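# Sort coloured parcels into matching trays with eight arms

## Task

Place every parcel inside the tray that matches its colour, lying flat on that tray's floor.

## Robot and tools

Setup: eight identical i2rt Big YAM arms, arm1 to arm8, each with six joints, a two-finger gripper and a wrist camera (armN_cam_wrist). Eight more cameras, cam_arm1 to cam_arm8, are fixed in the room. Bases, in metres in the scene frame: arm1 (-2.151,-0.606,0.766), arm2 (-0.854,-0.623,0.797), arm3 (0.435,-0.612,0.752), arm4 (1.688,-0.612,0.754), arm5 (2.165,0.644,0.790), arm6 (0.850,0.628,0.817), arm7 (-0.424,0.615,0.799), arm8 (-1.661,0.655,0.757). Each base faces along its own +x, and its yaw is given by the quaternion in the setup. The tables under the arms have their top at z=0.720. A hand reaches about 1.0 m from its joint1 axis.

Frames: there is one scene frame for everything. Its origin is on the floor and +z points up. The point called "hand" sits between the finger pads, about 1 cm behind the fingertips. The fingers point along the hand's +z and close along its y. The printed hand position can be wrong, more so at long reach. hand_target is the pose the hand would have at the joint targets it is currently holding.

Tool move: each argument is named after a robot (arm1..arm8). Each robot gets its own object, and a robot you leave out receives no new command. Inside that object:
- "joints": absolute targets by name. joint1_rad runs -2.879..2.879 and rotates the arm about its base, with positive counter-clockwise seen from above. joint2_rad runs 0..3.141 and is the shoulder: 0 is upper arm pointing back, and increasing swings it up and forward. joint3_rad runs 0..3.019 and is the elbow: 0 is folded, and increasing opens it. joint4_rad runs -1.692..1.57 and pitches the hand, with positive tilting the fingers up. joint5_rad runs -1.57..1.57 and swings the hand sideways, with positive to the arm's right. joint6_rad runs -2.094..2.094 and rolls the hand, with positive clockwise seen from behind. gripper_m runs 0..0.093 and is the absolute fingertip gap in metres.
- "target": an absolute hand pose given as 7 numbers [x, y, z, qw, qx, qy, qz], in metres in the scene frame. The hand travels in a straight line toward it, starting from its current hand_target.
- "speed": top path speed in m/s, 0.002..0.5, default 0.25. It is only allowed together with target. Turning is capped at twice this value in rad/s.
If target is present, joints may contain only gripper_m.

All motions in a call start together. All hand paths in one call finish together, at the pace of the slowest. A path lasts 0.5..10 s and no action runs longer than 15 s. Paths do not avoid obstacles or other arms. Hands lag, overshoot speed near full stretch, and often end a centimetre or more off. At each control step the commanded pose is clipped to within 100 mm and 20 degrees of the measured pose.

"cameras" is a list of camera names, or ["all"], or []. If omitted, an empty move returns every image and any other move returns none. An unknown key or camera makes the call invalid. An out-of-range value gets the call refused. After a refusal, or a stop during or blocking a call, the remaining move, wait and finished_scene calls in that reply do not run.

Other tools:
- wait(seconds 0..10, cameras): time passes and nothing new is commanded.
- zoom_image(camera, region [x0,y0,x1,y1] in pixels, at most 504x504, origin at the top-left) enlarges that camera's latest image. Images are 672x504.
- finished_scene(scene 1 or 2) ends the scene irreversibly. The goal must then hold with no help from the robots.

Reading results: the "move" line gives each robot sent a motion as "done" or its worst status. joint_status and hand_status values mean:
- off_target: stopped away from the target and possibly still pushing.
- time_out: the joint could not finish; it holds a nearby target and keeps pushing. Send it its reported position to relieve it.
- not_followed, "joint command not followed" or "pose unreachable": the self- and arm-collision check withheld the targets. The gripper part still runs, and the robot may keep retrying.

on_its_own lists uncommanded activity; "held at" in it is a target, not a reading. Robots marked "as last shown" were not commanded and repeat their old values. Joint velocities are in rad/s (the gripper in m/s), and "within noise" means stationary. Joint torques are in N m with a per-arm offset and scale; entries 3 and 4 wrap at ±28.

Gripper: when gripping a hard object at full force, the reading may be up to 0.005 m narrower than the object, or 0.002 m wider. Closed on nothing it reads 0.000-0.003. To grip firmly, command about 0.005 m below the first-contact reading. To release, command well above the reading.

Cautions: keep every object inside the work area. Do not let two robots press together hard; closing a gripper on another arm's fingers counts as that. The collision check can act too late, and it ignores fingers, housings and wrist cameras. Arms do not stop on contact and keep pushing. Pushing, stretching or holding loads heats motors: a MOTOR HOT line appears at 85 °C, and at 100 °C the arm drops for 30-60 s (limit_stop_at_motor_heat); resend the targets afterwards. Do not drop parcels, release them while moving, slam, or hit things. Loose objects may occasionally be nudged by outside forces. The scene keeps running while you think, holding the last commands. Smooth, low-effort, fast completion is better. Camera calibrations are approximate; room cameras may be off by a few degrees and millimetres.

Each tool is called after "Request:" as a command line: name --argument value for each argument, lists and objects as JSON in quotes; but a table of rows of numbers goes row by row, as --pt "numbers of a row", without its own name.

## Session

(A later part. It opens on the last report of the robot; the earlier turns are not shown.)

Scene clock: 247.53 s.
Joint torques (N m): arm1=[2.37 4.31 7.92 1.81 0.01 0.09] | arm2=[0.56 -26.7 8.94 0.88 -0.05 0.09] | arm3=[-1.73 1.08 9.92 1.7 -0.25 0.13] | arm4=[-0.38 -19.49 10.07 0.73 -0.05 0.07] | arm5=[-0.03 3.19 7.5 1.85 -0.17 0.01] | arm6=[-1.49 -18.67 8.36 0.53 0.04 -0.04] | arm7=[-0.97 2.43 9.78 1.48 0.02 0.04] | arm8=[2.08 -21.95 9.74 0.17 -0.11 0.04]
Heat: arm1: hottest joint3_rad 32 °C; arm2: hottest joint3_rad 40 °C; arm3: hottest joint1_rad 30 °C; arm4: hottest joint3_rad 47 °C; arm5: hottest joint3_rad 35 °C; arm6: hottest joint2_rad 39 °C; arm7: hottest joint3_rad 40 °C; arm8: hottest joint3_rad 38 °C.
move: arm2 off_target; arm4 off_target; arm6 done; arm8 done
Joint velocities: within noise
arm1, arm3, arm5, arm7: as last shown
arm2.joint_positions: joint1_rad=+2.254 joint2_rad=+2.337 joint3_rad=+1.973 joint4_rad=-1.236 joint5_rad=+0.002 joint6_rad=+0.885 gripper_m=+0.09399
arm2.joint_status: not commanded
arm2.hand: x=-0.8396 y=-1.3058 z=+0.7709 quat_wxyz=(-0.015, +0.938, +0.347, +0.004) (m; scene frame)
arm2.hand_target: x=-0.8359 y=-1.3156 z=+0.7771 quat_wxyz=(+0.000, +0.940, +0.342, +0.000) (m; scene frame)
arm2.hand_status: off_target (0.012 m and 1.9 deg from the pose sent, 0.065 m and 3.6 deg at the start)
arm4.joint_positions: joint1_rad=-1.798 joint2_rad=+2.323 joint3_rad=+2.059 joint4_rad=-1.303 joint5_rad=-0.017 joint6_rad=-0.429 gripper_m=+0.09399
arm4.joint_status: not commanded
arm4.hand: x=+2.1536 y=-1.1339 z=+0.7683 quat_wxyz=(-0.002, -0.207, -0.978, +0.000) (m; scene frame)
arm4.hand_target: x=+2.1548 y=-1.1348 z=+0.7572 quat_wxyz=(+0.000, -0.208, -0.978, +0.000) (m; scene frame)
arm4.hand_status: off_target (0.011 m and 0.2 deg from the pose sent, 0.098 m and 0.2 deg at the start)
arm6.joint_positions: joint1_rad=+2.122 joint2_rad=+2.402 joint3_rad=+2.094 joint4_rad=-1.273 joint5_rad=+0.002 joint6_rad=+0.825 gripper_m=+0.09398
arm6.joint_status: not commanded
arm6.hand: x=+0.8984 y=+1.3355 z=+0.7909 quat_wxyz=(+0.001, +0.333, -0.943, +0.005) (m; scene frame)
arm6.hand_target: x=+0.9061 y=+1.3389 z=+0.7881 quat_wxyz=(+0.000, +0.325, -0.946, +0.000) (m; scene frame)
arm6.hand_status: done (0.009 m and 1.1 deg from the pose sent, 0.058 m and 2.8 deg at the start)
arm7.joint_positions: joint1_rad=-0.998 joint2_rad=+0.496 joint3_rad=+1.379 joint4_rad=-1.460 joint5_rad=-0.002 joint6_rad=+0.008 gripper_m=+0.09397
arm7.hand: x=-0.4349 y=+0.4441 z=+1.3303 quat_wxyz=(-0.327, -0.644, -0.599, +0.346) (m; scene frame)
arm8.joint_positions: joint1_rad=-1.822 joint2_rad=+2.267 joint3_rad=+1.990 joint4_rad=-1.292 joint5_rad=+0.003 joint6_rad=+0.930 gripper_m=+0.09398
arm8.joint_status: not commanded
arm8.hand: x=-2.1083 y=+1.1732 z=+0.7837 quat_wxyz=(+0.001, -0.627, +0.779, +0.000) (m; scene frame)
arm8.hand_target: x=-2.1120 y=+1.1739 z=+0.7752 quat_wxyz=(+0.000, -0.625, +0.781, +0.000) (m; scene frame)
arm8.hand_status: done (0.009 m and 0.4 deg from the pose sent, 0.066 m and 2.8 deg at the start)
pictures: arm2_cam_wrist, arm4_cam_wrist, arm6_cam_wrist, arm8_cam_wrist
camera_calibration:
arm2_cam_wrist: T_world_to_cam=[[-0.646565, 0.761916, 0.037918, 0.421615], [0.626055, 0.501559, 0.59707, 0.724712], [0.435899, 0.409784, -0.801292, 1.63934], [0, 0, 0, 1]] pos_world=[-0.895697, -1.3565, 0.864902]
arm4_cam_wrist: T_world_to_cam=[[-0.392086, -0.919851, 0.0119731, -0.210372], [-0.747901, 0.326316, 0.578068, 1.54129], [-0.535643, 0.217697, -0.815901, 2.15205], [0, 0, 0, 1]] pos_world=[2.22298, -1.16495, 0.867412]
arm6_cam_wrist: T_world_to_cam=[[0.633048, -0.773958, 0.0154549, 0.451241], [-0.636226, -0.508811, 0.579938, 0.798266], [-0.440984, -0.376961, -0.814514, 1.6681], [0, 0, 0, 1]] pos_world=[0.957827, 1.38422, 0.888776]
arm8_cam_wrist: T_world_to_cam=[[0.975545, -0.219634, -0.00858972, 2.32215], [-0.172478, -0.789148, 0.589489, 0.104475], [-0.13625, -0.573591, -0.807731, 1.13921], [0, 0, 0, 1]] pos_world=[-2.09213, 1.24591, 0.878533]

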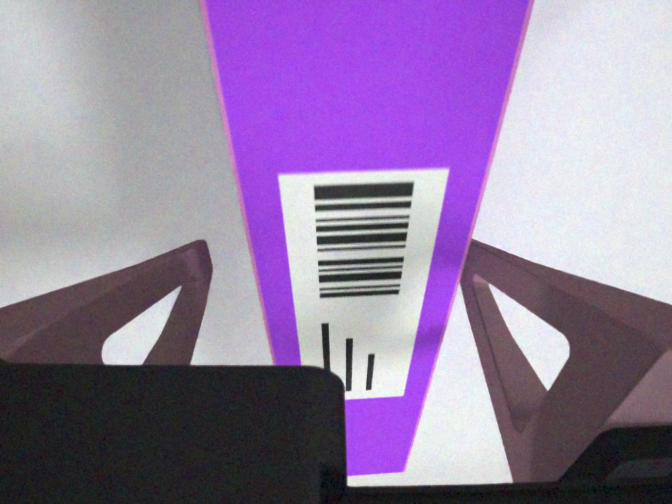

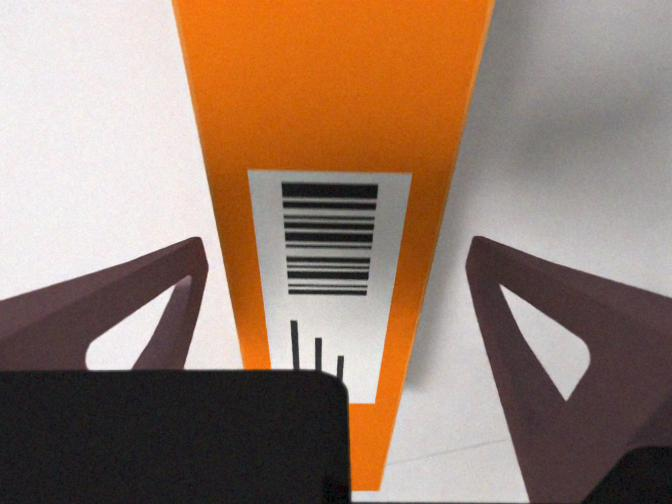

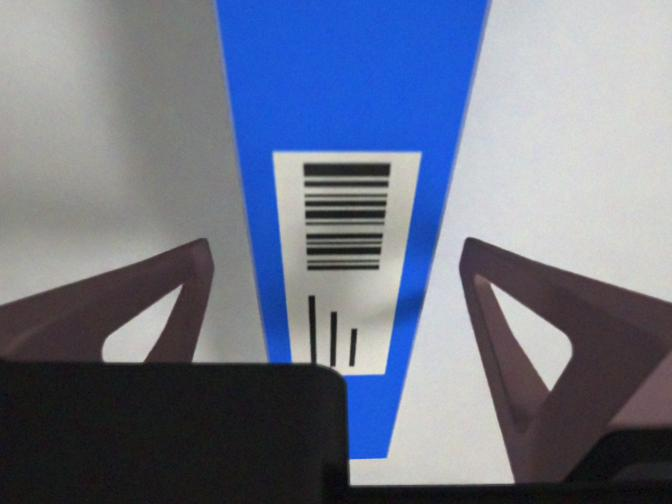

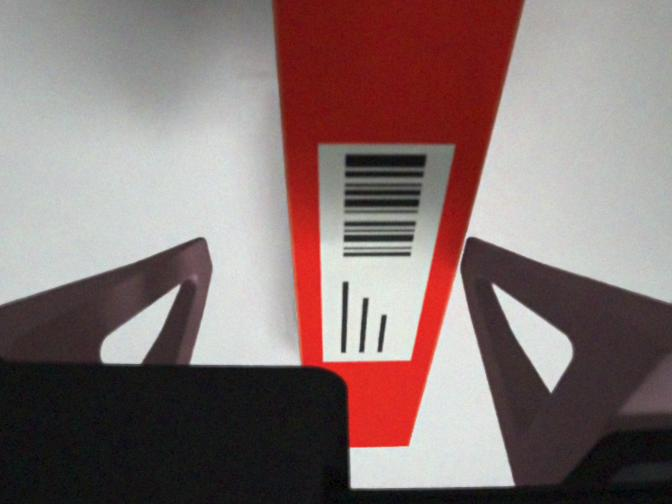

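Request:
move --arm2 '{"target":[-0.840,-1.310,0.777,0,0.940,0.342,0]}' --arm8 '{"target":[-2.100,1.172,0.779,0,-0.6245,0.781,0]}'

Request:
move --arm2 '{"target":[-0.840,-1.310,0.760,0,0.940,0.342,0]}' --arm6 '{"target":[0.906,1.337,0.762,0,-0.3256,0.9455,0]}' --arm8 '{"target":[-2.100,1.172,0.749,0,-0.6245,0.781,0]}' --arm4 '{"target":[2.155,-1.135,0.743,0,0.2079,0.978,0]}' --cameras '["arm2_cam_wrist","arm4_cam_wrist","arm6_cam_wrist","arm8_cam_wrist"]'

Scene clock: 264.83 s.
Joint torques (N m): arm1=[2.61 4.48 7.94 1.7 0 0.09] | arm2=[0.09 -27.93 7.24 0.85 -0.04 0.03] | arm3=[-1.79 1.03 9.94 1.69 -0.24 0.13] | arm4=[-0.38 -19.49 10.07 0.72 -0.05 0.07] | arm5=[-0.09 2.73 7.58 1.98 -0.18 0.05] | arm6=[-1.44 -18.61 8.39 0.53 0.04 -0.05] | arm7=[-1.14 2.32 9.76 1.47 0.02 0.04] | arm8=[1.26 -24.29 8.58 0.2 -0.11 -0.05]
Heat: arm1: hottest joint3_rad 32 °C; arm2: hottest joint2_rad 39 °C; arm3: hottest joint1_rad 30 °C; arm4: hottest joint3_rad 45 °C; arm5: hottest joint3_rad 35 °C; arm6: hottest joint2_rad 39 °C; arm7: hottest joint3_rad 40 °C; arm8: hottest joint2_rad 39 °C.
move: arm2 done; arm8 done
Joint velocities: within noise
arm1, arm3, arm4, arm5, arm6, arm7: as last shown
arm2.joint_positions: joint1_rad=+2.254 joint2_rad=+2.337 joint3_rad=+1.964 joint4_rad=-1.221 joint5_rad=+0.002 joint6_rad=+0.885 gripper_m=+0.09399
arm2.joint_status: not commanded
arm2.hand: x=-0.8396 y=-1.3058 z=+0.7674 quat_wxyz=(-0.012, +0.938, +0.347, +0.003) (m; scene frame)
arm2.hand_target: x=-0.8400 y=-1.3100 z=+0.7770 quat_wxyz=(+0.000, +0.940, +0.342, +0.000) (m; scene frame)
arm2.hand_status: done (0.010 m and 1.6 deg from the pose sent, 0.007 m and 1.8 deg at the start)
arm8.joint_positions: joint1_rad=-1.822 joint2_rad=+2.267 joint3_rad=+1.956 joint4_rad=-1.279 joint5_rad=+0.003 joint6_rad=+0.930 gripper_m=+0.09398
arm8.joint_status: not commanded
arm8.hand: x=-2.1022 y=+1.1669 z=+0.7713 quat_wxyz=(+0.002, -0.626, +0.779, -0.010) (m; scene frame)
arm8.hand_target: x=-2.1000 y=+1.1721 z=+0.7791 quat_wxyz=(+0.000, -0.624, +0.781, +0.000) (m; scene frame)
arm8.hand_status: done (0.009 m and 1.2 deg from the pose sent, 0.010 m and 0.4 deg at the start)
camera_calibration:
arm1_cam_wrist: T_world_to_cam=[[0.850863, -0.525388, 0.000451354, 1.5165], [-0.492704, -0.798229, -0.346515, -0.928264], [0.182415, 0.294614, -0.938044, 1.86407], [0, 0, 0, 1]] pos_world=[-2.08773, -0.493398, 1.42624]
arm2_cam_wrist: T_world_to_cam=[[-0.646247, 0.762383, 0.0337258, 0.425831], [0.626174, 0.50449, 0.594471, 0.732765], [0.4362, 0.405293, -0.803409, 1.63262], [0, 0, 0, 1]] pos_world=[-0.895795, -1.35601, 0.861691]
arm3_cam_wrist: T_world_to_cam=[[0.96693, -0.25431, 0.0192812, -0.60042], [-0.206845, -0.826192, -0.524043, 0.495272], [0.1492, 0.502725, -0.851473, 1.38567], [0, 0, 0, 1]] pos_world=[0.476267, -0.440116, 1.45098]
arm4_cam_wrist: T_world_to_cam=[[-0.392086, -0.919851, 0.0119731, -0.210372], [-0.747901, 0.326316, 0.578068, 1.54129], [-0.535643, 0.217697, -0.815901, 2.15205], [0, 0, 0, 1]] pos_world=[2.22298, -1.16495, 0.867412]
arm5_cam_wrist: T_world_to_cam=[[-0.378277, 0.92567, 0.00649354, 0.218147], [0.85608, 0.352491, -0.377991, -1.3535], [-0.352183, -0.137426, -0.925787, 2.12652], [0, 0, 0, 1]] pos_world=[1.99014, 0.567401, 1.45567]
arm6_cam_wrist: T_world_to_cam=[[0.633048, -0.773958, 0.0154549, 0.451241], [-0.636226, -0.508811, 0.579938, 0.798266], [-0.440984, -0.376961, -0.814514, 1.6681], [0, 0, 0, 1]] pos_world=[0.957827, 1.38422, 0.888776]
arm7_cam_wrist: T_world_to_cam=[[-0.99729, 0.0723854, 0.01313, -0.486501], [0.0622042, 0.925008, -0.37482, 0.121167], [-0.0392768, -0.372988, -0.927005, 1.50304], [0, 0, 0, 1]] pos_world=[-0.433685, 0.483749, 1.44512]
arm8_cam_wrist: T_world_to_cam=[[0.975298, -0.220758, 0.00773396, 2.30292], [-0.181276, -0.779882, 0.599101, 0.0711491], [-0.126225, -0.585704, -0.800636, 1.1562], [0, 0, 0, 1]] pos_world=[-2.08719, 1.24107, 0.865261]

Scene clock: 265.90 s.
Joint torques (N m): arm1=[2.26 4.66 7.91 1.66 0.01 0.05] | arm2=[0.15 -26.23 7.2 0.92 -0.04 0.03] | arm3=[-1.61 0.91 9.89 1.72 -0.25 0.13] | arm4=[-0.32 -18.73 9.29 0.77 -0.05 0.07] | arm5=[-0.21 2.96 7.38 1.76 -0.19 0.07] | arm6=[-1.44 -18.49 8.13 0.54 0.03 -0.05] | arm7=[-1.14 2.26 9.81 1.44 0.03 0.02] | arm8=[1.08 -22.24 8.53 0.27 -0.12 -0.06]
Heat: arm1: hottest joint3_rad 32 °C; arm2: hottest joint2_rad 39 °C; arm3: hottest joint1_rad 30 °C; arm4: hottest joint3_rad 45 °C; arm5: hottest joint3_rad 35 °C; arm6: hottest joint2_rad 39 °C; arm7: hottest joint3_rad 40 °C; arm8: hottest joint2_rad 40 °C.
move: arm2 done; arm4 off_target; arm6 done; arm8 off_target
Joint velocities: within noise
arm1, arm3, arm5, arm7: as last shown
arm2.joint_positions: joint1_rad=+2.254 joint2_rad=+2.337 joint3_rad=+1.952 joint4_rad=-1.190 joint5_rad=+0.002 joint6_rad=+0.885 gripper_m=+0.09399
arm2.joint_status: not commanded
arm2.hand: x=-0.8396 y=-1.3090 z=+0.7633 quat_wxyz=(-0.003, +0.938, +0.347, +0.000) (m; scene frame)
arm2.hand_target: x=-0.8400 y=-1.3099 z=+0.7600 quat_wxyz=(+0.000, +0.940, +0.342, +0.000) (m; scene frame)
arm2.hand_status: done (0.003 m and 0.7 deg from the pose sent, 0.009 m and 1.6 deg at the start)
arm4.joint_positions: joint1_rad=-1.798 joint2_rad=+2.324 joint3_rad=+2.054 joint4_rad=-1.276 joint5_rad=-0.017 joint6_rad=-0.429 gripper_m=+0.09399
arm4.joint_status: not commanded
arm4.hand: x=+2.1565 y=-1.1373 z=+0.7655 quat_wxyz=(-0.010, -0.207, -0.978, +0.006) (m; scene frame)
arm4.hand_target: x=+2.1545 y=-1.1345 z=+0.7433 quat_wxyz=(+0.000, -0.208, -0.978, +0.000) (m; scene frame)
arm4.hand_status: off_target (0.023 m and 1.4 deg from the pose sent, 0.025 m and 0.2 deg at the start)
arm6.joint_positions: joint1_rad=+2.122 joint2_rad=+2.423 joint3_rad=+2.067 joint4_rad=-1.222 joint5_rad=+0.002 joint6_rad=+0.825 gripper_m=+0.09398
arm6.joint_status: not commanded
arm6.hand: x=+0.8983 y=+1.3345 z=+0.7668 quat_wxyz=(+0.001, +0.333, -0.943, +0.004) (m; scene frame)
arm6.hand_target: x=+0.9061 y=+1.3368 z=+0.7620 quat_wxyz=(+0.000, +0.325, -0.946, +0.000) (m; scene frame)
arm6.hand_status: done (0.009 m and 1.0 deg from the pose sent, 0.030 m and 1.1 deg at the start)
arm8.joint_positions: joint1_rad=-1.822 joint2_rad=+2.267 joint3_rad=+1.926 joint4_rad=-1.220 joint5_rad=+0.003 joint6_rad=+0.930 gripper_m=+0.09398
arm8.joint_status: not commanded
arm8.hand: x=-2.1045 y=+1.1695 z=+0.7605 quat_wxyz=(+0.001, -0.626, +0.780, +0.004) (m; scene frame)
arm8.hand_target: x=-2.0999 y=+1.1719 z=+0.7492 quat_wxyz=(+0.000, -0.624, +0.781, +0.000) (m; scene frame)
arm8.hand_status: off_target (0.013 m and 0.6 deg from the pose sent, 0.023 m and 1.2 deg at the start)
pictures: arm2_cam_wrist, arm4_cam_wrist, arm6_cam_wrist, arm8_cam_wrist
camera_calibration:
arm2_cam_wrist: T_world_to_cam=[[-0.646337, 0.762825, 0.0186104, 0.440519], [0.625875, 0.516033, 0.584799, 0.758947], [0.436496, 0.389625, -0.810964, 1.61608], [0, 0, 0, 1]] pos_world=[-0.895695, -1.35735, 0.858552]
arm4_cam_wrist: T_world_to_cam=[[-0.392075, -0.919702, 0.0206208, -0.218853], [-0.755614, 0.334747, 0.563021, 1.58402], [-0.524714, 0.205165, -0.826185, 2.12222], [0, 0, 0, 1]] pos_world=[2.22466, -1.16693, 0.866024]
arm6_cam_wrist: T_world_to_cam=[[0.633088, -0.773971, 0.0129941, 0.452773], [-0.636312, -0.510781, 0.578108, 0.815791], [-0.440801, -0.374262, -0.815857, 1.64535], [0, 0, 0, 1]] pos_world=[0.957727, 1.38292, 0.864875]
arm8_cam_wrist: T_world_to_cam=[[0.97522, -0.220687, -0.0156225, 2.32329], [-0.170053, -0.79289, 0.585155, 0.128677], [-0.141523, -0.567998, -0.810771, 1.10367], [0, 0, 0, 1]] pos_world=[-2.08765, 1.24163, 0.855822]

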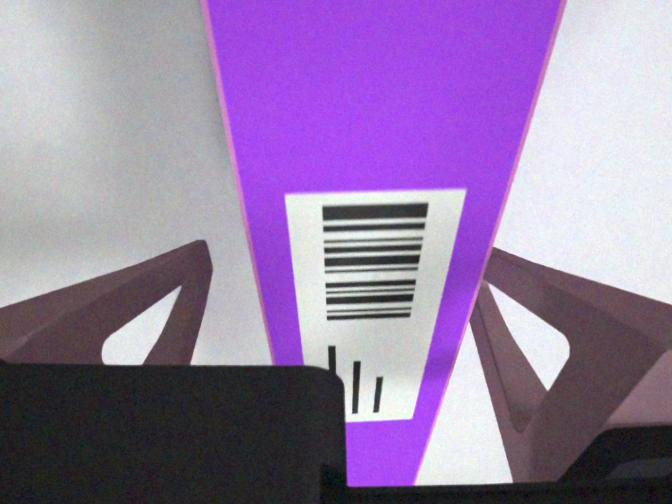

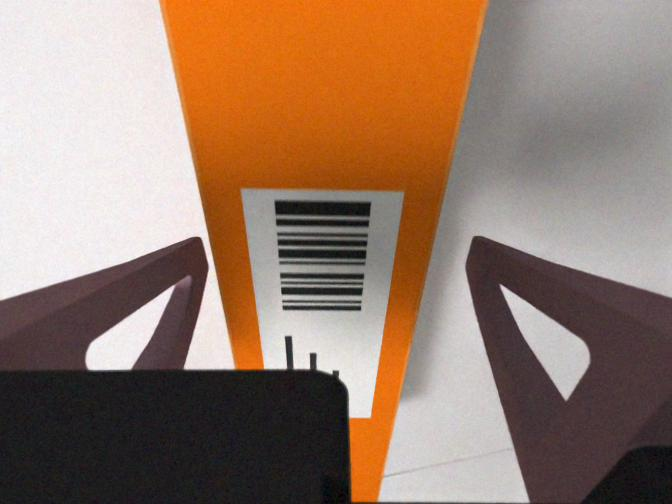

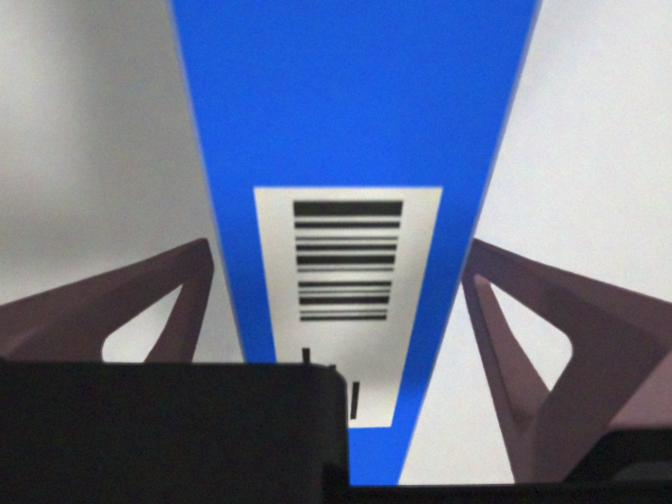

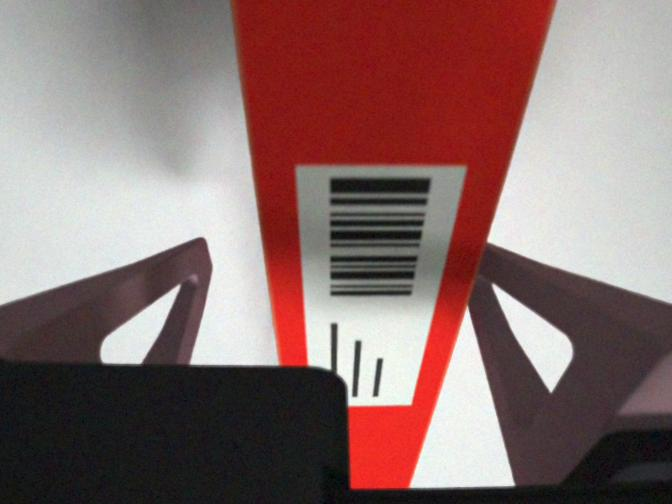

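Request:
move --arm2 '{"joints":{"gripper_m":0.048}}' --arm6 '{"joints":{"gripper_m":0.048}}' --arm8 '{"joints":{"gripper_m":0.048}}' --arm4 '{"joints":{"gripper_m":0.048}}'

Scene clock: 274.17 s.
Joint torques (N m): arm1=[2.2 4.19 7.91 1.72 -0.01 0.08] | arm2=[0.09 -26.23 7.21 0.9 -0.02 0.03] | arm3=[-1.61 0.97 9.88 1.72 -0.26 0.13] | arm4=[-0.38 -18.73 9.29 0.77 -0.05 0.07] | arm5=[-0.21 3.08 7.49 1.7 -0.18 0.03] | arm6=[-1.38 -18.43 8.13 0.54 0.08 -0.05] | arm7=[-1.14 2.32 9.83 1.46 0.02 0.01] | arm8=[1.26 -22.07 8.61 0.21 -0.11 -0.07]
Heat: arm1: hottest joint3_rad 32 °C; arm2: hottest joint2_rad 40 °C; arm3: hottest joint1_rad 30 °C; arm4: hottest joint3_rad 44 °C; arm5: hottest joint3_rad 35 °C; arm6: hottest joint2_rad 39 °C; arm7: hottest joint3_rad 40 °C; arm8: hottest joint2_rad 41 °C.
move: arm2 off_target; arm4 off_target; arm6 off_target; arm8 off_target
Joint velocities: within noise
arm1, arm3, arm5, arm7: as last shown
arm2.joint_positions: joint1_rad=+2.254 joint2_rad=+2.337 joint3_rad=+1.952 joint4_rad=-1.190 joint5_rad=+0.002 joint6_rad=+0.885 gripper_m=+0.05892
arm2.joint_status: gripper_m off_target (ended at +0.05895, target +0.04800)
arm2.hand: x=-0.8395 y=-1.3091 z=+0.7633 quat_wxyz=(-0.003, +0.938, +0.347, +0.000) (m; scene frame)
arm2.hand_target: x=-0.8400 y=-1.3099 z=+0.7600 quat_wxyz=(+0.000, +0.940, +0.342, +0.000) (m; scene frame)
arm2.hand_status: not commanded
arm4.joint_positions: joint1_rad=-1.798 joint2_rad=+2.324 joint3_rad=+2.054 joint4_rad=-1.276 joint5_rad=-0.017 joint6_rad=-0.429 gripper_m=+0.05959
arm4.joint_status: gripper_m off_target (ended at +0.05962, target +0.04800)
arm4.hand: x=+2.1565 y=-1.1373 z=+0.7655 quat_wxyz=(-0.010, -0.207, -0.978, +0.006) (m; scene frame)
arm4.hand_target: x=+2.1545 y=-1.1345 z=+0.7433 quat_wxyz=(+0.000, -0.208, -0.978, +0.000) (m; scene frame)
arm4.hand_status: not commanded
arm6.joint_positions: joint1_rad=+2.122 joint2_rad=+2.423 joint3_rad=+2.067 joint4_rad=-1.222 joint5_rad=+0.001 joint6_rad=+0.825 gripper_m=+0.05971
arm6.joint_status: gripper_m off_target (ended at +0.05973, target +0.04800)
arm6.hand: x=+0.8981 y=+1.3345 z=+0.7668 quat_wxyz=(+0.001, +0.333, -0.943, +0.003) (m; scene frame)
arm6.hand_target: x=+0.9059 y=+1.3368 z=+0.7620 quat_wxyz=(+0.000, +0.326, -0.946, +0.000) (m; scene frame)
arm6.hand_status: not commanded
arm8.joint_positions: joint1_rad=-1.823 joint2_rad=+2.267 joint3_rad=+1.926 joint4_rad=-1.220 joint5_rad=+0.003 joint6_rad=+0.930 gripper_m=+0.05997
arm8.joint_status: gripper_m off_target (ended at +0.06000, target +0.04800)
arm8.hand: x=-2.1044 y=+1.1697 z=+0.7605 quat_wxyz=(+0.001, -0.626, +0.780, +0.005) (m; scene frame)
arm8.hand_target: x=-2.1000 y=+1.1718 z=+0.7492 quat_wxyz=(+0.000, -0.625, +0.781, +0.000) (m; scene frame)
arm8.hand_status: not commanded
camera_calibration:
arm1_cam_wrist: T_world_to_cam=[[0.850863, -0.525388, 0.000451354, 1.5165], [-0.492704, -0.798229, -0.346515, -0.928264], [0.182415, 0.294614, -0.938044, 1.86407], [0, 0, 0, 1]] pos_world=[-2.08773, -0.493398, 1.42624]
arm2_cam_wrist: T_world_to_cam=[[-0.646295, 0.762881, 0.0177757, 0.441426], [0.625647, 0.516409, 0.584711, 0.759383], [0.436885, 0.389017, -0.811047, 1.61571], [0, 0, 0, 1]] pos_world=[-0.895694, -1.35745, 0.858551]
arm3_cam_wrist: T_world_to_cam=[[0.96693, -0.25431, 0.0192812, -0.60042], [-0.206845, -0.826192, -0.524043, 0.495272], [0.1492, 0.502725, -0.851473, 1.38567], [0, 0, 0, 1]] pos_world=[0.476267, -0.440116, 1.45098]
arm4_cam_wrist: T_world_to_cam=[[-0.392362, -0.919581, 0.0205633, -0.218026], [-0.755528, 0.334954, 0.563013, 1.58408], [-0.524624, 0.205368, -0.826192, 2.12226], [0, 0, 0, 1]] pos_world=[2.22466, -1.16693, 0.866024]
arm5_cam_wrist: T_world_to_cam=[[-0.378277, 0.92567, 0.00649354, 0.218147], [0.85608, 0.352491, -0.377991, -1.3535], [-0.352183, -0.137426, -0.925787, 2.12652], [0, 0, 0, 1]] pos_world=[1.99014, 0.567401, 1.45567]
arm6_cam_wrist: T_world_to_cam=[[0.633137, -0.773944, 0.0121646, 0.453408], [-0.635625, -0.510886, 0.578772, 0.814761], [-0.441722, -0.374174, -0.815399, 1.64564], [0, 0, 0, 1]] pos_world=[0.957728, 1.38292, 0.864775]
arm7_cam_wrist: T_world_to_cam=[[-0.99729, 0.0723854, 0.01313, -0.486501], [0.0622042, 0.925008, -0.37482, 0.121167], [-0.0392768, -0.372988, -0.927005, 1.50304], [0, 0, 0, 1]] pos_world=[-0.433685, 0.483749, 1.44512]
arm8_cam_wrist: T_world_to_cam=[[0.97512, -0.221084, -0.0161977, 2.32402], [-0.170034, -0.792836, 0.585235, 0.128756], [-0.142228, -0.56792, -0.810702, 1.10217], [0, 0, 0, 1]] pos_world=[-2.08755, 1.24183, 0.855822]

Request:
move --arm2 '{"target":[-0.840,-1.300,0.85,0,0.940,0.342,0],"speed":0.15}' --arm6 '{"target":[0.905,1.33,0.87,0,-0.3256,0.9455,0],"speed":0.15}' --arm8 '{"target":[-2.100,1.17,0.85,0,-0.6245,0.781,0],"speed":0.15}' --arm4 '{"target":[2.155,-1.135,0.85,0,0.2079,0.978,0],"speed":0.15}'

Request:
move --arm2 '{"target":[-0.848,-1.003,1.03,0,0.940,0.342,0]}' --arm6 '{"target":[0.876,1.007,1.03,0,-0.3256,0.9455,0]}' --arm8 '{"target":[-1.909,0.943,1.03,0,-0.6245,0.781,0]}' --arm4 '{"target":[1.941,-0.895,1.03,0,0.2079,0.978,0]}' --cameras '["cam_arm2","cam_arm4","cam_arm6","cam_arm8"]'

Scene clock: 310.87 s.
Joint torques (N m): arm1=[2.2 4.42 7.99 1.73 0 0.07] | arm2=[0.15 -26.52 10.06 0.05 -0.02 0.04] | arm3=[-1.55 1.03 9.89 1.69 -0.25 0.13] | arm4=[-0.56 -21.36 15.06 -0.35 -0.05 0.05] | arm5=[-0.56 3.08 7.46 1.81 -0.17 0.05] | arm6=[-1.38 -21.19 12.37 -0.31 0.09 -0.03] | arm7=[-1.14 2.26 9.83 1.47 0.01 0.03] | arm8=[1.38 -24 13.79 -0.68 -0.1 -0.04]
Heat: arm1: hottest joint3_rad 32 °C; arm2: hottest joint2_rad 42 °C; arm3: hottest joint1_rad 30 °C; arm4: hottest joint3_rad 42 °C; arm5: hottest joint3_rad 35 °C; arm6: hottest joint2_rad 38 °C; arm7: hottest joint3_rad 40 °C; arm8: hottest joint2_rad 43 °C.
move: arm2 off_target; arm4 off_target; arm6 off_target; arm8 off_target
Joint velocities: within noise
arm1, arm3, arm5, arm7: as last shown
arm2.joint_positions: joint1_rad=+2.254 joint2_rad=+2.233 joint3_rad=+1.952 joint4_rad=-1.317 joint5_rad=+0.002 joint6_rad=+0.885 gripper_m=+0.05892
arm2.joint_status: not commanded
arm2.hand: x=-0.8399 y=-1.2913 z=+0.8324 quat_wxyz=(-0.014, +0.938, +0.347, +0.004) (m; scene frame)
arm2.hand_target: x=-0.8400 y=-1.2995 z=+0.8501 quat_wxyz=(+0.000, +0.940, +0.342, +0.000) (m; scene frame)
arm2.hand_status: off_target (0.020 m and 1.7 deg from the pose sent, 0.087 m and 0.7 deg at the start)
arm4.joint_positions: joint1_rad=-1.798 joint2_rad=+2.287 joint3_rad=+2.131 joint4_rad=-1.475 joint5_rad=-0.017 joint6_rad=-0.429 gripper_m=+0.05959
arm4.joint_status: not commanded
arm4.hand: x=+2.1439 y=-1.1217 z=+0.8203 quat_wxyz=(+0.024, -0.208, -0.978, -0.018) (m; scene frame)
arm4.hand_target: x=+2.1539 y=-1.1337 z=+0.8503 quat_wxyz=(+0.000, -0.208, -0.978, +0.000) (m; scene frame)
arm4.hand_status: off_target (0.034 m and 3.4 deg from the pose sent, 0.085 m and 1.4 deg at the start)
arm6.joint_positions: joint1_rad=+2.122 joint2_rad=+2.333 joint3_rad=+2.073 joint4_rad=-1.383 joint5_rad=+0.001 joint6_rad=+0.825 gripper_m=+0.05971
arm6.joint_status: not commanded
arm6.hand: x=+0.8966 y=+1.3107 z=+0.8314 quat_wxyz=(+0.014, +0.333, -0.942, +0.033) (m; scene frame)
arm6.hand_target: x=+0.9048 y=+1.3280 z=+0.8703 quat_wxyz=(+0.000, +0.326, -0.946, +0.000) (m; scene frame)
arm6.hand_status: off_target (0.044 m and 4.2 deg from the pose sent, 0.103 m and 1.0 deg at the start)
arm8.joint_positions: joint1_rad=-1.823 joint2_rad=+2.207 joint3_rad=+1.987 joint4_rad=-1.403 joint5_rad=+0.003 joint6_rad=+0.930 gripper_m=+0.05997
arm8.joint_status: not commanded
arm8.hand: x=-2.0927 y=+1.1563 z=+0.8228 quat_wxyz=(+0.002, -0.626, +0.779, -0.026) (m; scene frame)
arm8.hand_target: x=-2.0992 y=+1.1691 z=+0.8502 quat_wxyz=(+0.000, -0.625, +0.781, +0.000) (m; scene frame)
arm8.hand_status: off_target (0.031 m and 3.0 deg from the pose sent, 0.090 m and 0.6 deg at the start)
camera_calibration:
arm1_cam_wrist: T_world_to_cam=[[0.850863, -0.525388, 0.000451354, 1.5165], [-0.492704, -0.798229, -0.346515, -0.928264], [0.182415, 0.294614, -0.938044, 1.86407], [0, 0, 0, 1]] pos_world=[-2.08773, -0.493398, 1.42624]
arm2_cam_wrist: T_world_to_cam=[[-0.646297, 0.762241, 0.0358959, 0.410375], [0.625974, 0.502681, 0.596212, 0.683041], [0.436413, 0.4078, -0.802024, 1.68133], [0, 0, 0, 1]] pos_world=[-0.896095, -1.3418, 0.926498]
arm3_cam_wrist: T_world_to_cam=[[0.96693, -0.25431, 0.0192812, -0.60042], [-0.206845, -0.826192, -0.524043, 0.495272], [0.1492, 0.502725, -0.851473, 1.38567], [0, 0, 0, 1]] pos_world=[0.476267, -0.440116, 1.45098]
arm4_cam_wrist: T_world_to_cam=[[-0.393374, -0.919254, -0.0151616, -0.177948], [-0.722256, 0.298785, 0.623757, 1.37669], [-0.568861, 0.25632, -0.781471, 2.273], [0, 0, 0, 1]] pos_world=[2.21734, -1.15753, 0.91487]
arm5_cam_wrist: T_world_to_cam=[[-0.378277, 0.92567, 0.00649354, 0.218147], [0.85608, 0.352491, -0.377991, -1.3535], [-0.352183, -0.137426, -0.925787, 2.12652], [0, 0, 0, 1]] pos_world=[1.99014, 0.567401, 1.45567]
arm6_cam_wrist: T_world_to_cam=[[0.633258, -0.771655, 0.0594375, 0.392753], [-0.633057, -0.472274, 0.613348, 0.682489], [-0.445222, -0.426035, -0.787573, 1.73664], [0, 0, 0, 1]] pos_world=[0.956531, 1.36526, 0.925783]
arm7_cam_wrist: T_world_to_cam=[[-0.99729, 0.0723854, 0.01313, -0.486501], [0.0622042, 0.925008, -0.37482, 0.121167], [-0.0392768, -0.372988, -0.927005, 1.50304], [0, 0, 0, 1]] pos_world=[-0.433685, 0.483749, 1.44512]
arm8_cam_wrist: T_world_to_cam=[[0.974791, -0.220578, 0.0335752, 2.26841], [-0.194217, -0.764789, 0.61431, -0.0232914], [-0.109825, -0.605345, -0.78835, 1.23938], [0, 0, 0, 1]] pos_world=[-2.07963, 1.2328, 0.915207]

Scene clock: 313.23 s.
Joint torques (N m): arm1=[2.43 4.72 7.99 1.73 0.01 0.11] | arm2=[-0.21 -11.58 8.02 0.14 -0.02 -0.01] | arm3=[-1.79 0.85 9.92 1.7 -0.25 0.12] | arm4=[-1.32 -8.47 9.81 -0.18 -0.06 -0.03] | arm5=[-0.32 3.55 7.41 1.95 -0.17 0.04] | arm6=[-0.5 -8.47 8.58 -0.2 0.08 0] | arm7=[-0.91 2.2 9.8 1.42 0.03 0.04] | arm8=[1.9 -9.76 9.31 -0.55 -0.1 0.01]
Heat: arm1: hottest joint3_rad 32 °C; arm2: hottest joint2_rad 41 °C; arm3: hottest joint1_rad 30 °C; arm4: hottest joint3_rad 42 °C; arm5: hottest joint3_rad 35 °C; arm6: hottest joint2_rad 38 °C; arm7: hottest joint3_rad 41 °C; arm8: hottest joint2_rad 43 °C.
move: arm2 done; arm4 done; arm6 done; arm8 done
Joint velocities: within noise
arm1.joint_positions: joint1_rad=+1.444 joint2_rad=+0.521 joint3_rad=+1.431 joint4_rad=-1.508 joint5_rad=+0.002 joint6_rad=-0.008 gripper_m=+0.09398
arm1.joint_status: not commanded
arm1.hand: x=-2.0661 y=-0.4604 z=+1.3058 quat_wxyz=(-0.408, +0.437, -0.771, -0.221) (m; scene frame)
arm1.hand_target: x=-2.0697 y=-0.4617 z=+1.3136 quat_wxyz=(-0.414, +0.436, -0.765, -0.231) (m; scene frame)
arm1.hand_status: not commanded
arm2.joint_positions: joint1_rad=+2.254 joint2_rad=+1.335 joint3_rad=+1.243 joint4_rad=-1.466 joint5_rad=+0.002 joint6_rad=+0.885 gripper_m=+0.05892
arm2.joint_status: not commanded
arm2.hand: x=-0.8463 y=-1.0061 z=+1.0305 quat_wxyz=(+0.005, +0.938, +0.347, -0.003) (m; scene frame)
arm2.hand_target: x=-0.8480 y=-1.0030 z=+1.0299 quat_wxyz=(+0.000, +0.940, +0.342, +0.000) (m; scene frame)
arm2.hand_status: done (0.004 m and 0.9 deg from the pose sent, 0.350 m and 1.7 deg at the start)
arm3.joint_positions: joint1_rad=-1.210 joint2_rad=+0.623 joint3_rad=+1.443 joint4_rad=-1.225 joint5_rad=+0.004 joint6_rad=-0.016 gripper_m=+0.09398
arm3.joint_status: not commanded
arm3.hand: x=+0.4924 y=-0.3824 z=+1.3423 quat_wxyz=(-0.442, +0.516, -0.653, -0.334) (m; scene frame)
arm3.hand_target: x=+0.4940 y=-0.3864 z=+1.3557 quat_wxyz=(-0.450, +0.502, -0.654, -0.343) (m; scene frame)
arm3.hand_status: not commanded
arm4.joint_positions: joint1_rad=-1.798 joint2_rad=+1.333 joint3_rad=+1.358 joint4_rad=-1.581 joint5_rad=-0.017 joint6_rad=-0.431 gripper_m=+0.05959
arm4.joint_status: not commanded
arm4.hand: x=+1.9475 y=-0.8949 z=+1.0318 quat_wxyz=(-0.006, -0.206, -0.979, +0.004) (m; scene frame)
arm4.hand_target: x=+1.9411 y=-0.8950 z=+1.0300 quat_wxyz=(+0.000, -0.208, -0.978, +0.000) (m; scene frame)
arm4.hand_status: done (0.007 m and 0.9 deg from the pose sent, 0.369 m and 3.4 deg at the start)
arm5.joint_positions: joint1_rad=+0.655 joint2_rad=+0.625 joint3_rad=+1.427 joint4_rad=-1.371 joint5_rad=+0.001 joint6_rad=-0.010 gripper_m=+0.09397
arm5.joint_status: not commanded
arm5.hand: x=+1.9525 y=+0.5540 z=+1.3379 quat_wxyz=(+0.089, +0.861, +0.177, -0.469) (m; scene frame)
arm5.hand_target: x=+1.9554 y=+0.5532 z=+1.3504 quat_wxyz=(+0.096, +0.854, +0.175, -0.481) (m; scene frame)
arm5.hand_status: not commanded
arm6.joint_positions: joint1_rad=+2.122 joint2_rad=+1.355 joint3_rad=+1.190 joint4_rad=-1.414 joint5_rad=+0.001 joint6_rad=+0.832 gripper_m=+0.05971
arm6.joint_status: not commanded
arm6.hand: x=+0.8765 y=+1.0093 z=+1.0234 quat_wxyz=(+0.001, +0.330, -0.944, +0.004) (m; scene frame)
arm6.hand_target: x=+0.8760 y=+1.0070 z=+1.0299 quat_wxyz=(+0.000, +0.326, -0.945, +0.000) (m; scene frame)
arm6.hand_status: done (0.007 m and 0.7 deg from the pose sent, 0.363 m and 4.2 deg at the start)
arm7.joint_positions: joint1_rad=-0.998 joint2_rad=+0.496 joint3_rad=+1.379 joint4_rad=-1.460 joint5_rad=-0.002 joint6_rad=+0.008 gripper_m=+0.09397
arm7.joint_status: not commanded
arm7.hand: x=-0.4349 y=+0.4441 z=+1.3303 quat_wxyz=(-0.327, -0.644, -0.599, +0.346) (m; scene frame)
arm7.hand_target: x=-0.4366 y=+0.4470 z=+1.3403 quat_wxyz=(-0.330, -0.641, -0.594, +0.357) (m; scene frame)
arm7.hand_status: not commanded
arm8.joint_positions: joint1_rad=-1.823 joint2_rad=+1.333 joint3_rad=+1.345 joint4_rad=-1.571 joint5_rad=+0.003 joint6_rad=+0.930 gripper_m=+0.05997
arm8.joint_status: not commanded
arm8.hand: x=-1.9110 y=+0.9462 z=+1.0306 quat_wxyz=(+0.001, -0.626, +0.780, +0.005) (m; scene frame)
arm8.hand_target: x=-1.9090 y=+0.9430 z=+1.0301 quat_wxyz=(+0.000, -0.625, +0.781, +0.000) (m; scene frame)
arm8.hand_status: done (0.004 m and 0.7 deg from the pose sent, 0.350 m and 3.0 deg at the start)
pictures: cam_arm2, cam_arm4, cam_arm6, cam_arm8

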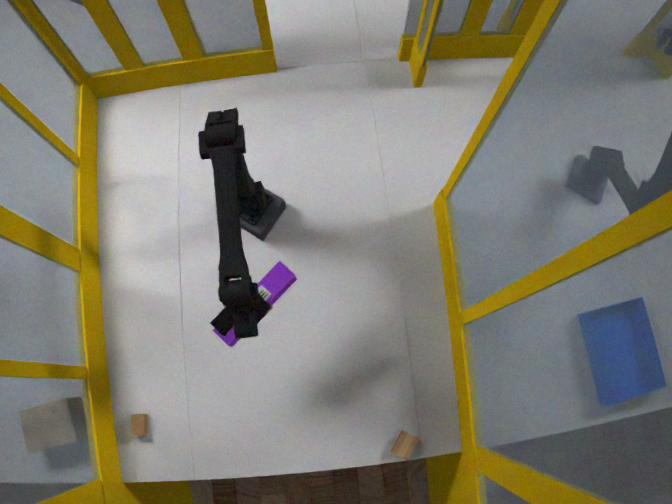

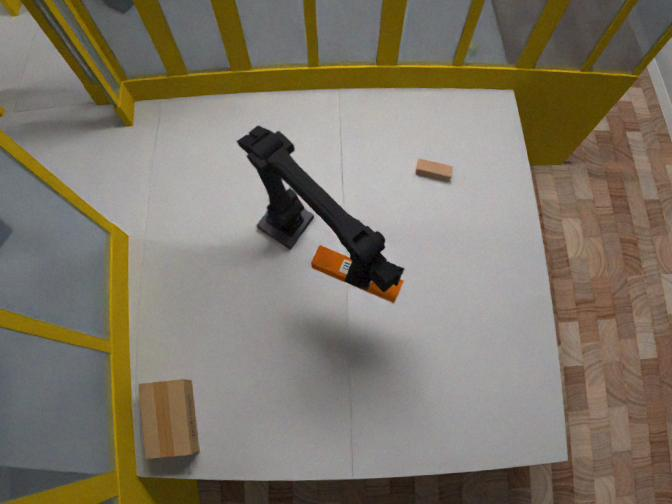

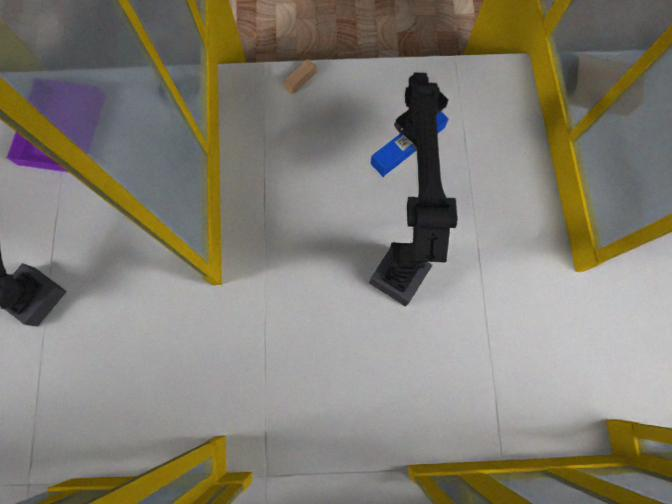

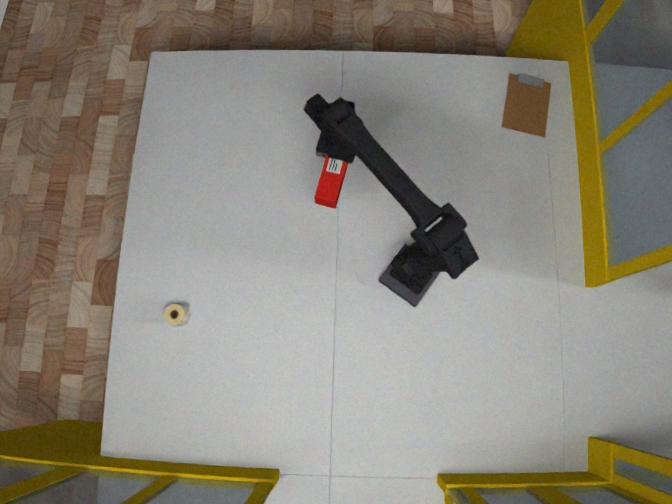

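Request:
move --arm2 '{"joints":{"joint1_rad":-1.459,"joint2_rad":1.185,"joint4_rad":-1.6}}' --arm6 '{"joints":{"joint1_rad":-1.329}}' --arm8 '{"joints":{"joint1_rad":0.416}}' --arm4 '{"joints":{"joint1_rad":1.843}}' --cameras '["cam_arm2","cam_arm4","cam_arm6","cam_arm8"]'

Scene clock: 353.13 s.
Joint torques (N m): arm1=[2.26 4.31 7.92 1.69 0 0.06] | arm2=[-0.21 -10.29 8.46 0.12 0 -0.01] | arm3=[-1.67 0.97 9.91 1.69 -0.25 0.13] | arm4=[0.91 -9.7 9.8 -0.18 -0.11 -0.02] | arm5=[-0.09 3.14 7.49 1.89 -0.18 0.08] | arm6=[-1.2 -8.41 8.55 -0.17 0.07 -0.01] | arm7=[-1.03 2.2 9.81 1.51 0.03 0.04] | arm8=[2.2 -9.88 9.32 -0.55 -0.02 0.01]
Heat: arm1: hottest joint3_rad 32 °C; arm2: hottest joint2_rad 35 °C; arm3: hottest joint1_rad 30 °C; arm4: hottest joint3_rad 41 °C; arm5: hottest joint3_rad 35 °C; arm6: hottest joint2_rad 35 °C; arm7: hottest joint3_rad 41 °C; arm8: hottest joint2_rad 35 °C.
move: arm2 done; arm4 done; arm6 done; arm8 done
Joint velocities: within noise
arm1, arm3, arm5, arm7: as last shown
arm2.joint_positions: joint1_rad=-1.454 joint2_rad=+1.198 joint3_rad=+1.238 joint4_rad=-1.588 joint5_rad=+0.002 joint6_rad=+0.885 gripper_m=+0.05906
arm2.joint_status: all done
arm2.hand: x=-0.6804 y=-0.3375 z=+1.0750 quat_wxyz=(-0.007, +0.071, -0.997, -0.009) (m; scene frame)
arm2.hand_target: x=-0.6814 y=-0.3418 z=+1.0803 quat_wxyz=(-0.008, +0.066, -0.998, -0.012) (m; scene frame)
arm2.hand_status: not commanded
arm4.joint_positions: joint1_rad=+1.832 joint2_rad=+1.348 joint3_rad=+1.358 joint4_rad=-1.581 joint5_rad=-0.016 joint6_rad=-0.432 gripper_m=+0.05979
arm4.joint_status: all done
arm4.hand: x=+1.3282 y=-0.4758 z=+1.0295 quat_wxyz=(+0.012, +0.999, +0.037, -0.009) (m; scene frame)
arm4.hand_target: x=+1.3328 y=-0.4817 z=+1.0332 quat_wxyz=(+0.012, +0.999, +0.046, -0.009) (m; scene frame)
arm4.hand_status: not commanded
arm6.joint_positions: joint1_rad=-1.323 joint2_rad=+1.355 joint3_rad=+1.190 joint4_rad=-1.414 joint5_rad=+0.001 joint6_rad=+0.833 gripper_m=+0.05966
arm6.joint_status: all done
arm6.hand: x=+0.7120 y=+0.2725 z=+1.0235 quat_wxyz=(+0.004, -0.983, -0.183, -0.002) (m; scene frame)
arm6.hand_target: x=+0.7105 y=+0.2754 z=+1.0299 quat_wxyz=(+0.000, -0.984, -0.176, +0.000) (m; scene frame)
arm6.hand_status: not commanded
arm8.joint_positions: joint1_rad=+0.412 joint2_rad=+1.334 joint3_rad=+1.345 joint4_rad=-1.571 joint5_rad=+0.001 joint6_rad=+0.930 gripper_m=+0.05998
arm8.joint_status: all done
arm8.hand: x=-1.7358 y=+0.2793 z=+1.0307 quat_wxyz=(-0.005, -0.975, -0.221, +0.003) (m; scene frame)
arm8.hand_target: x=-1.7334 y=+0.2827 z=+1.0307 quat_wxyz=(-0.001, -0.975, -0.221, +0.001) (m; scene frame)
arm8.hand_status: not commanded
pictures: cam_arm2, cam_arm4, cam_arm6, cam_arm8

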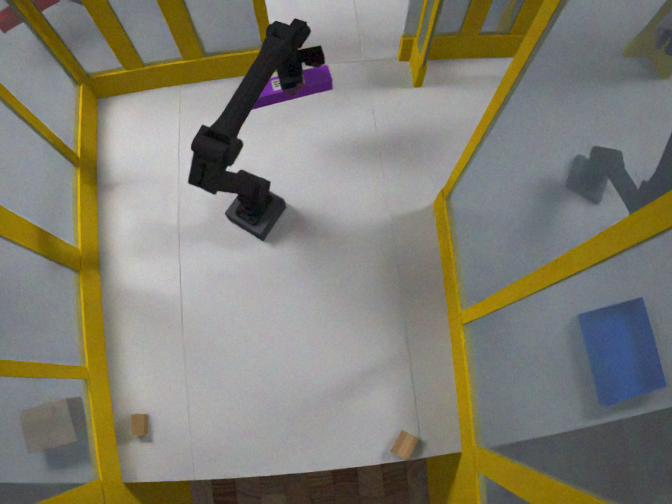

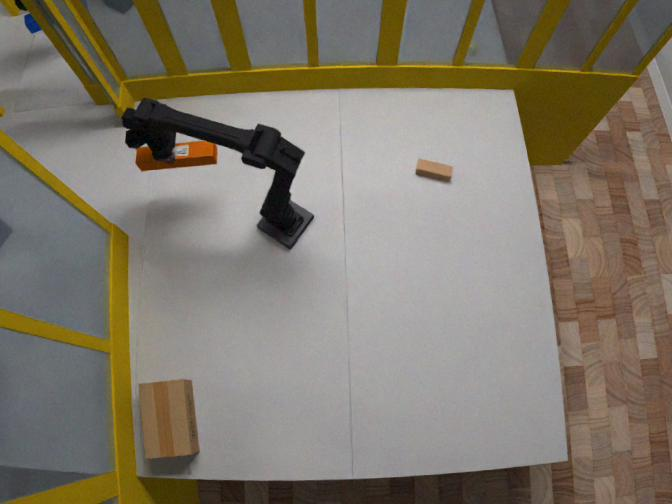

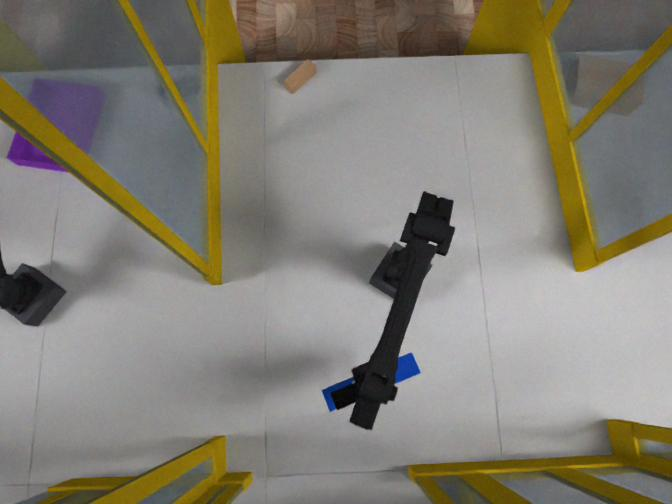

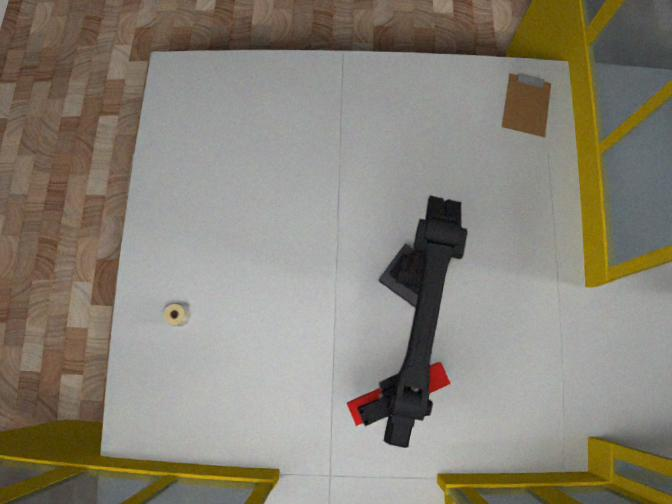

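Request:
move --arm2 '{"target":[-0.47,0,0.90,0,-0.488,0.873,0]}' --arm6 '{"target":[0.60,0,0.90,0,0.827,0.562,0]}' --arm8 '{"target":[-1.79,0,0.90,0,0.772,0.636,0]}' --arm4 '{"target":[1.04,-0.39,0.90,0,0.986,-0.165,0]}' --cameras '["cam_arm7","cam_arm3","cam_arm6","cam_arm8"]'

Scene clock: 374.03 s.
Joint torques (N m): arm1=[2.43 4.42 7.88 1.68 0.01 0.07] | arm2=[-0.26 -26.93 12.38 0.08 -0.02 -0.21] | arm3=[-1.67 0.85 9.91 1.73 -0.26 0.12] | arm4=[1.79 -18.08 15.49 -0.28 0.01 0.12] | arm5=[-0.38 2.55 7.49 1.74 -0.19 0.04] | arm6=[-1.32 -16.79 12.92 -0.25 -0.04 -0.18] | arm7=[-1.2 2.32 9.81 1.46 0.02 0.02] | arm8=[1.79 -20.6 14.43 -0.57 -0.18 -0.11]
Heat: arm1: hottest joint3_rad 32 °C; arm2: hottest joint3_rad 35 °C; arm3: hottest joint1_rad 30 °C; arm4: hottest joint3_rad 42 °C; arm5: hottest joint3_rad 35 °C; arm6: hottest joint3_rad 35 °C; arm7: hottest joint3_rad 41 °C; arm8: hottest joint3_rad 35 °C.
move: arm2 off_target; arm4 off_target; arm6 off_target; arm8 off_target
Joint velocities: within noise
arm1, arm3, arm5, arm7: as last shown
arm2.joint_positions: joint1_rad=-1.455 joint2_rad=+2.398 joint3_rad=+2.398 joint4_rad=-1.600 joint5_rad=+0.002 joint6_rad=+0.015 gripper_m=+0.05904
arm2.joint_status: not commanded
arm2.hand: x=-0.4795 y=-0.0066 z=+0.8885 quat_wxyz=(+0.012, +0.484, -0.875, +0.008) (m; scene frame)
arm2.hand_target: x=-0.4702 y=-0.0007 z=+0.9001 quat_wxyz=(-0.001, +0.488, -0.873, +0.000) (m; scene frame)
arm2.hand_status: off_target (0.016 m and 1.7 deg from the pose sent, 0.434 m and 50.3 deg at the start)
arm4.joint_positions: joint1_rad=+1.851 joint2_rad=+2.195 joint3_rad=+2.140 joint4_rad=-1.553 joint5_rad=+0.010 joint6_rad=+0.000 gripper_m=+0.05977
arm4.joint_status: not commanded
arm4.hand: x=+1.0576 y=-0.3853 z=+0.8906 quat_wxyz=(+0.004, +0.986, -0.168, +0.014) (m; scene frame)
arm4.hand_target: x=+1.0410 y=-0.3905 z=+0.9000 quat_wxyz=(+0.000, +0.986, -0.165, -0.001) (m; scene frame)
arm4.hand_status: off_target (0.020 m and 1.7 deg from the pose sent, 0.327 m and 23.4 deg at the start)
arm6.joint_positions: joint1_rad=-1.323 joint2_rad=+2.189 joint3_rad=+1.960 joint4_rad=-1.381 joint5_rad=+0.002 joint6_rad=+0.008 gripper_m=+0.05969
arm6.joint_status: not commanded
arm6.hand: x=+0.6116 y=+0.0139 z=+0.8847 quat_wxyz=(+0.012, -0.827, -0.562, -0.015) (m; scene frame)
arm6.hand_target: x=+0.6003 y=+0.0011 z=+0.9002 quat_wxyz=(+0.000, -0.827, -0.562, +0.001) (m; scene frame)
arm6.hand_status: off_target (0.024 m and 2.2 deg from the pose sent, 0.319 m and 47.3 deg at the start)
arm8.joint_positions: joint1_rad=+0.412 joint2_rad=+2.129 joint3_rad=+2.037 joint4_rad=-1.502 joint5_rad=+0.003 joint6_rad=+0.007 gripper_m=+0.05997
arm8.joint_status: not commanded
arm8.hand: x=-1.7886 y=+0.0131 z=+0.8929 quat_wxyz=(+0.008, -0.775, -0.632, -0.008) (m; scene frame)
arm8.hand_target: x=-1.7899 y=+0.0007 z=+0.9001 quat_wxyz=(+0.000, -0.772, -0.636, +0.000) (m; scene frame)
arm8.hand_status: off_target (0.015 m and 1.4 deg from the pose sent, 0.313 m and 53.4 deg at the start)
pictures: cam_arm3, cam_arm6, cam_arm7, cam_arm8

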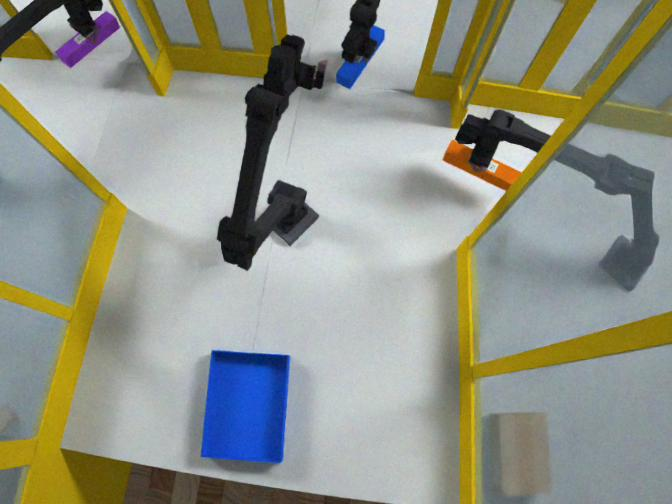

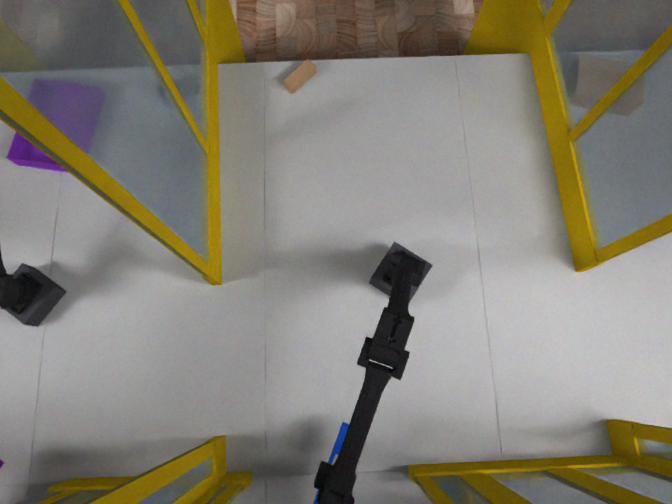

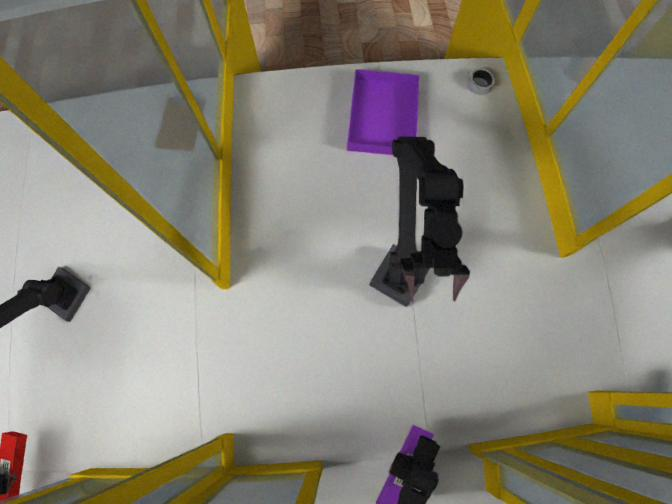

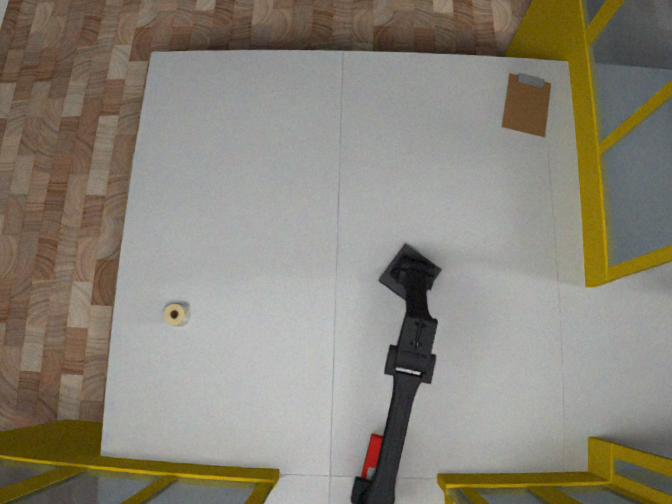

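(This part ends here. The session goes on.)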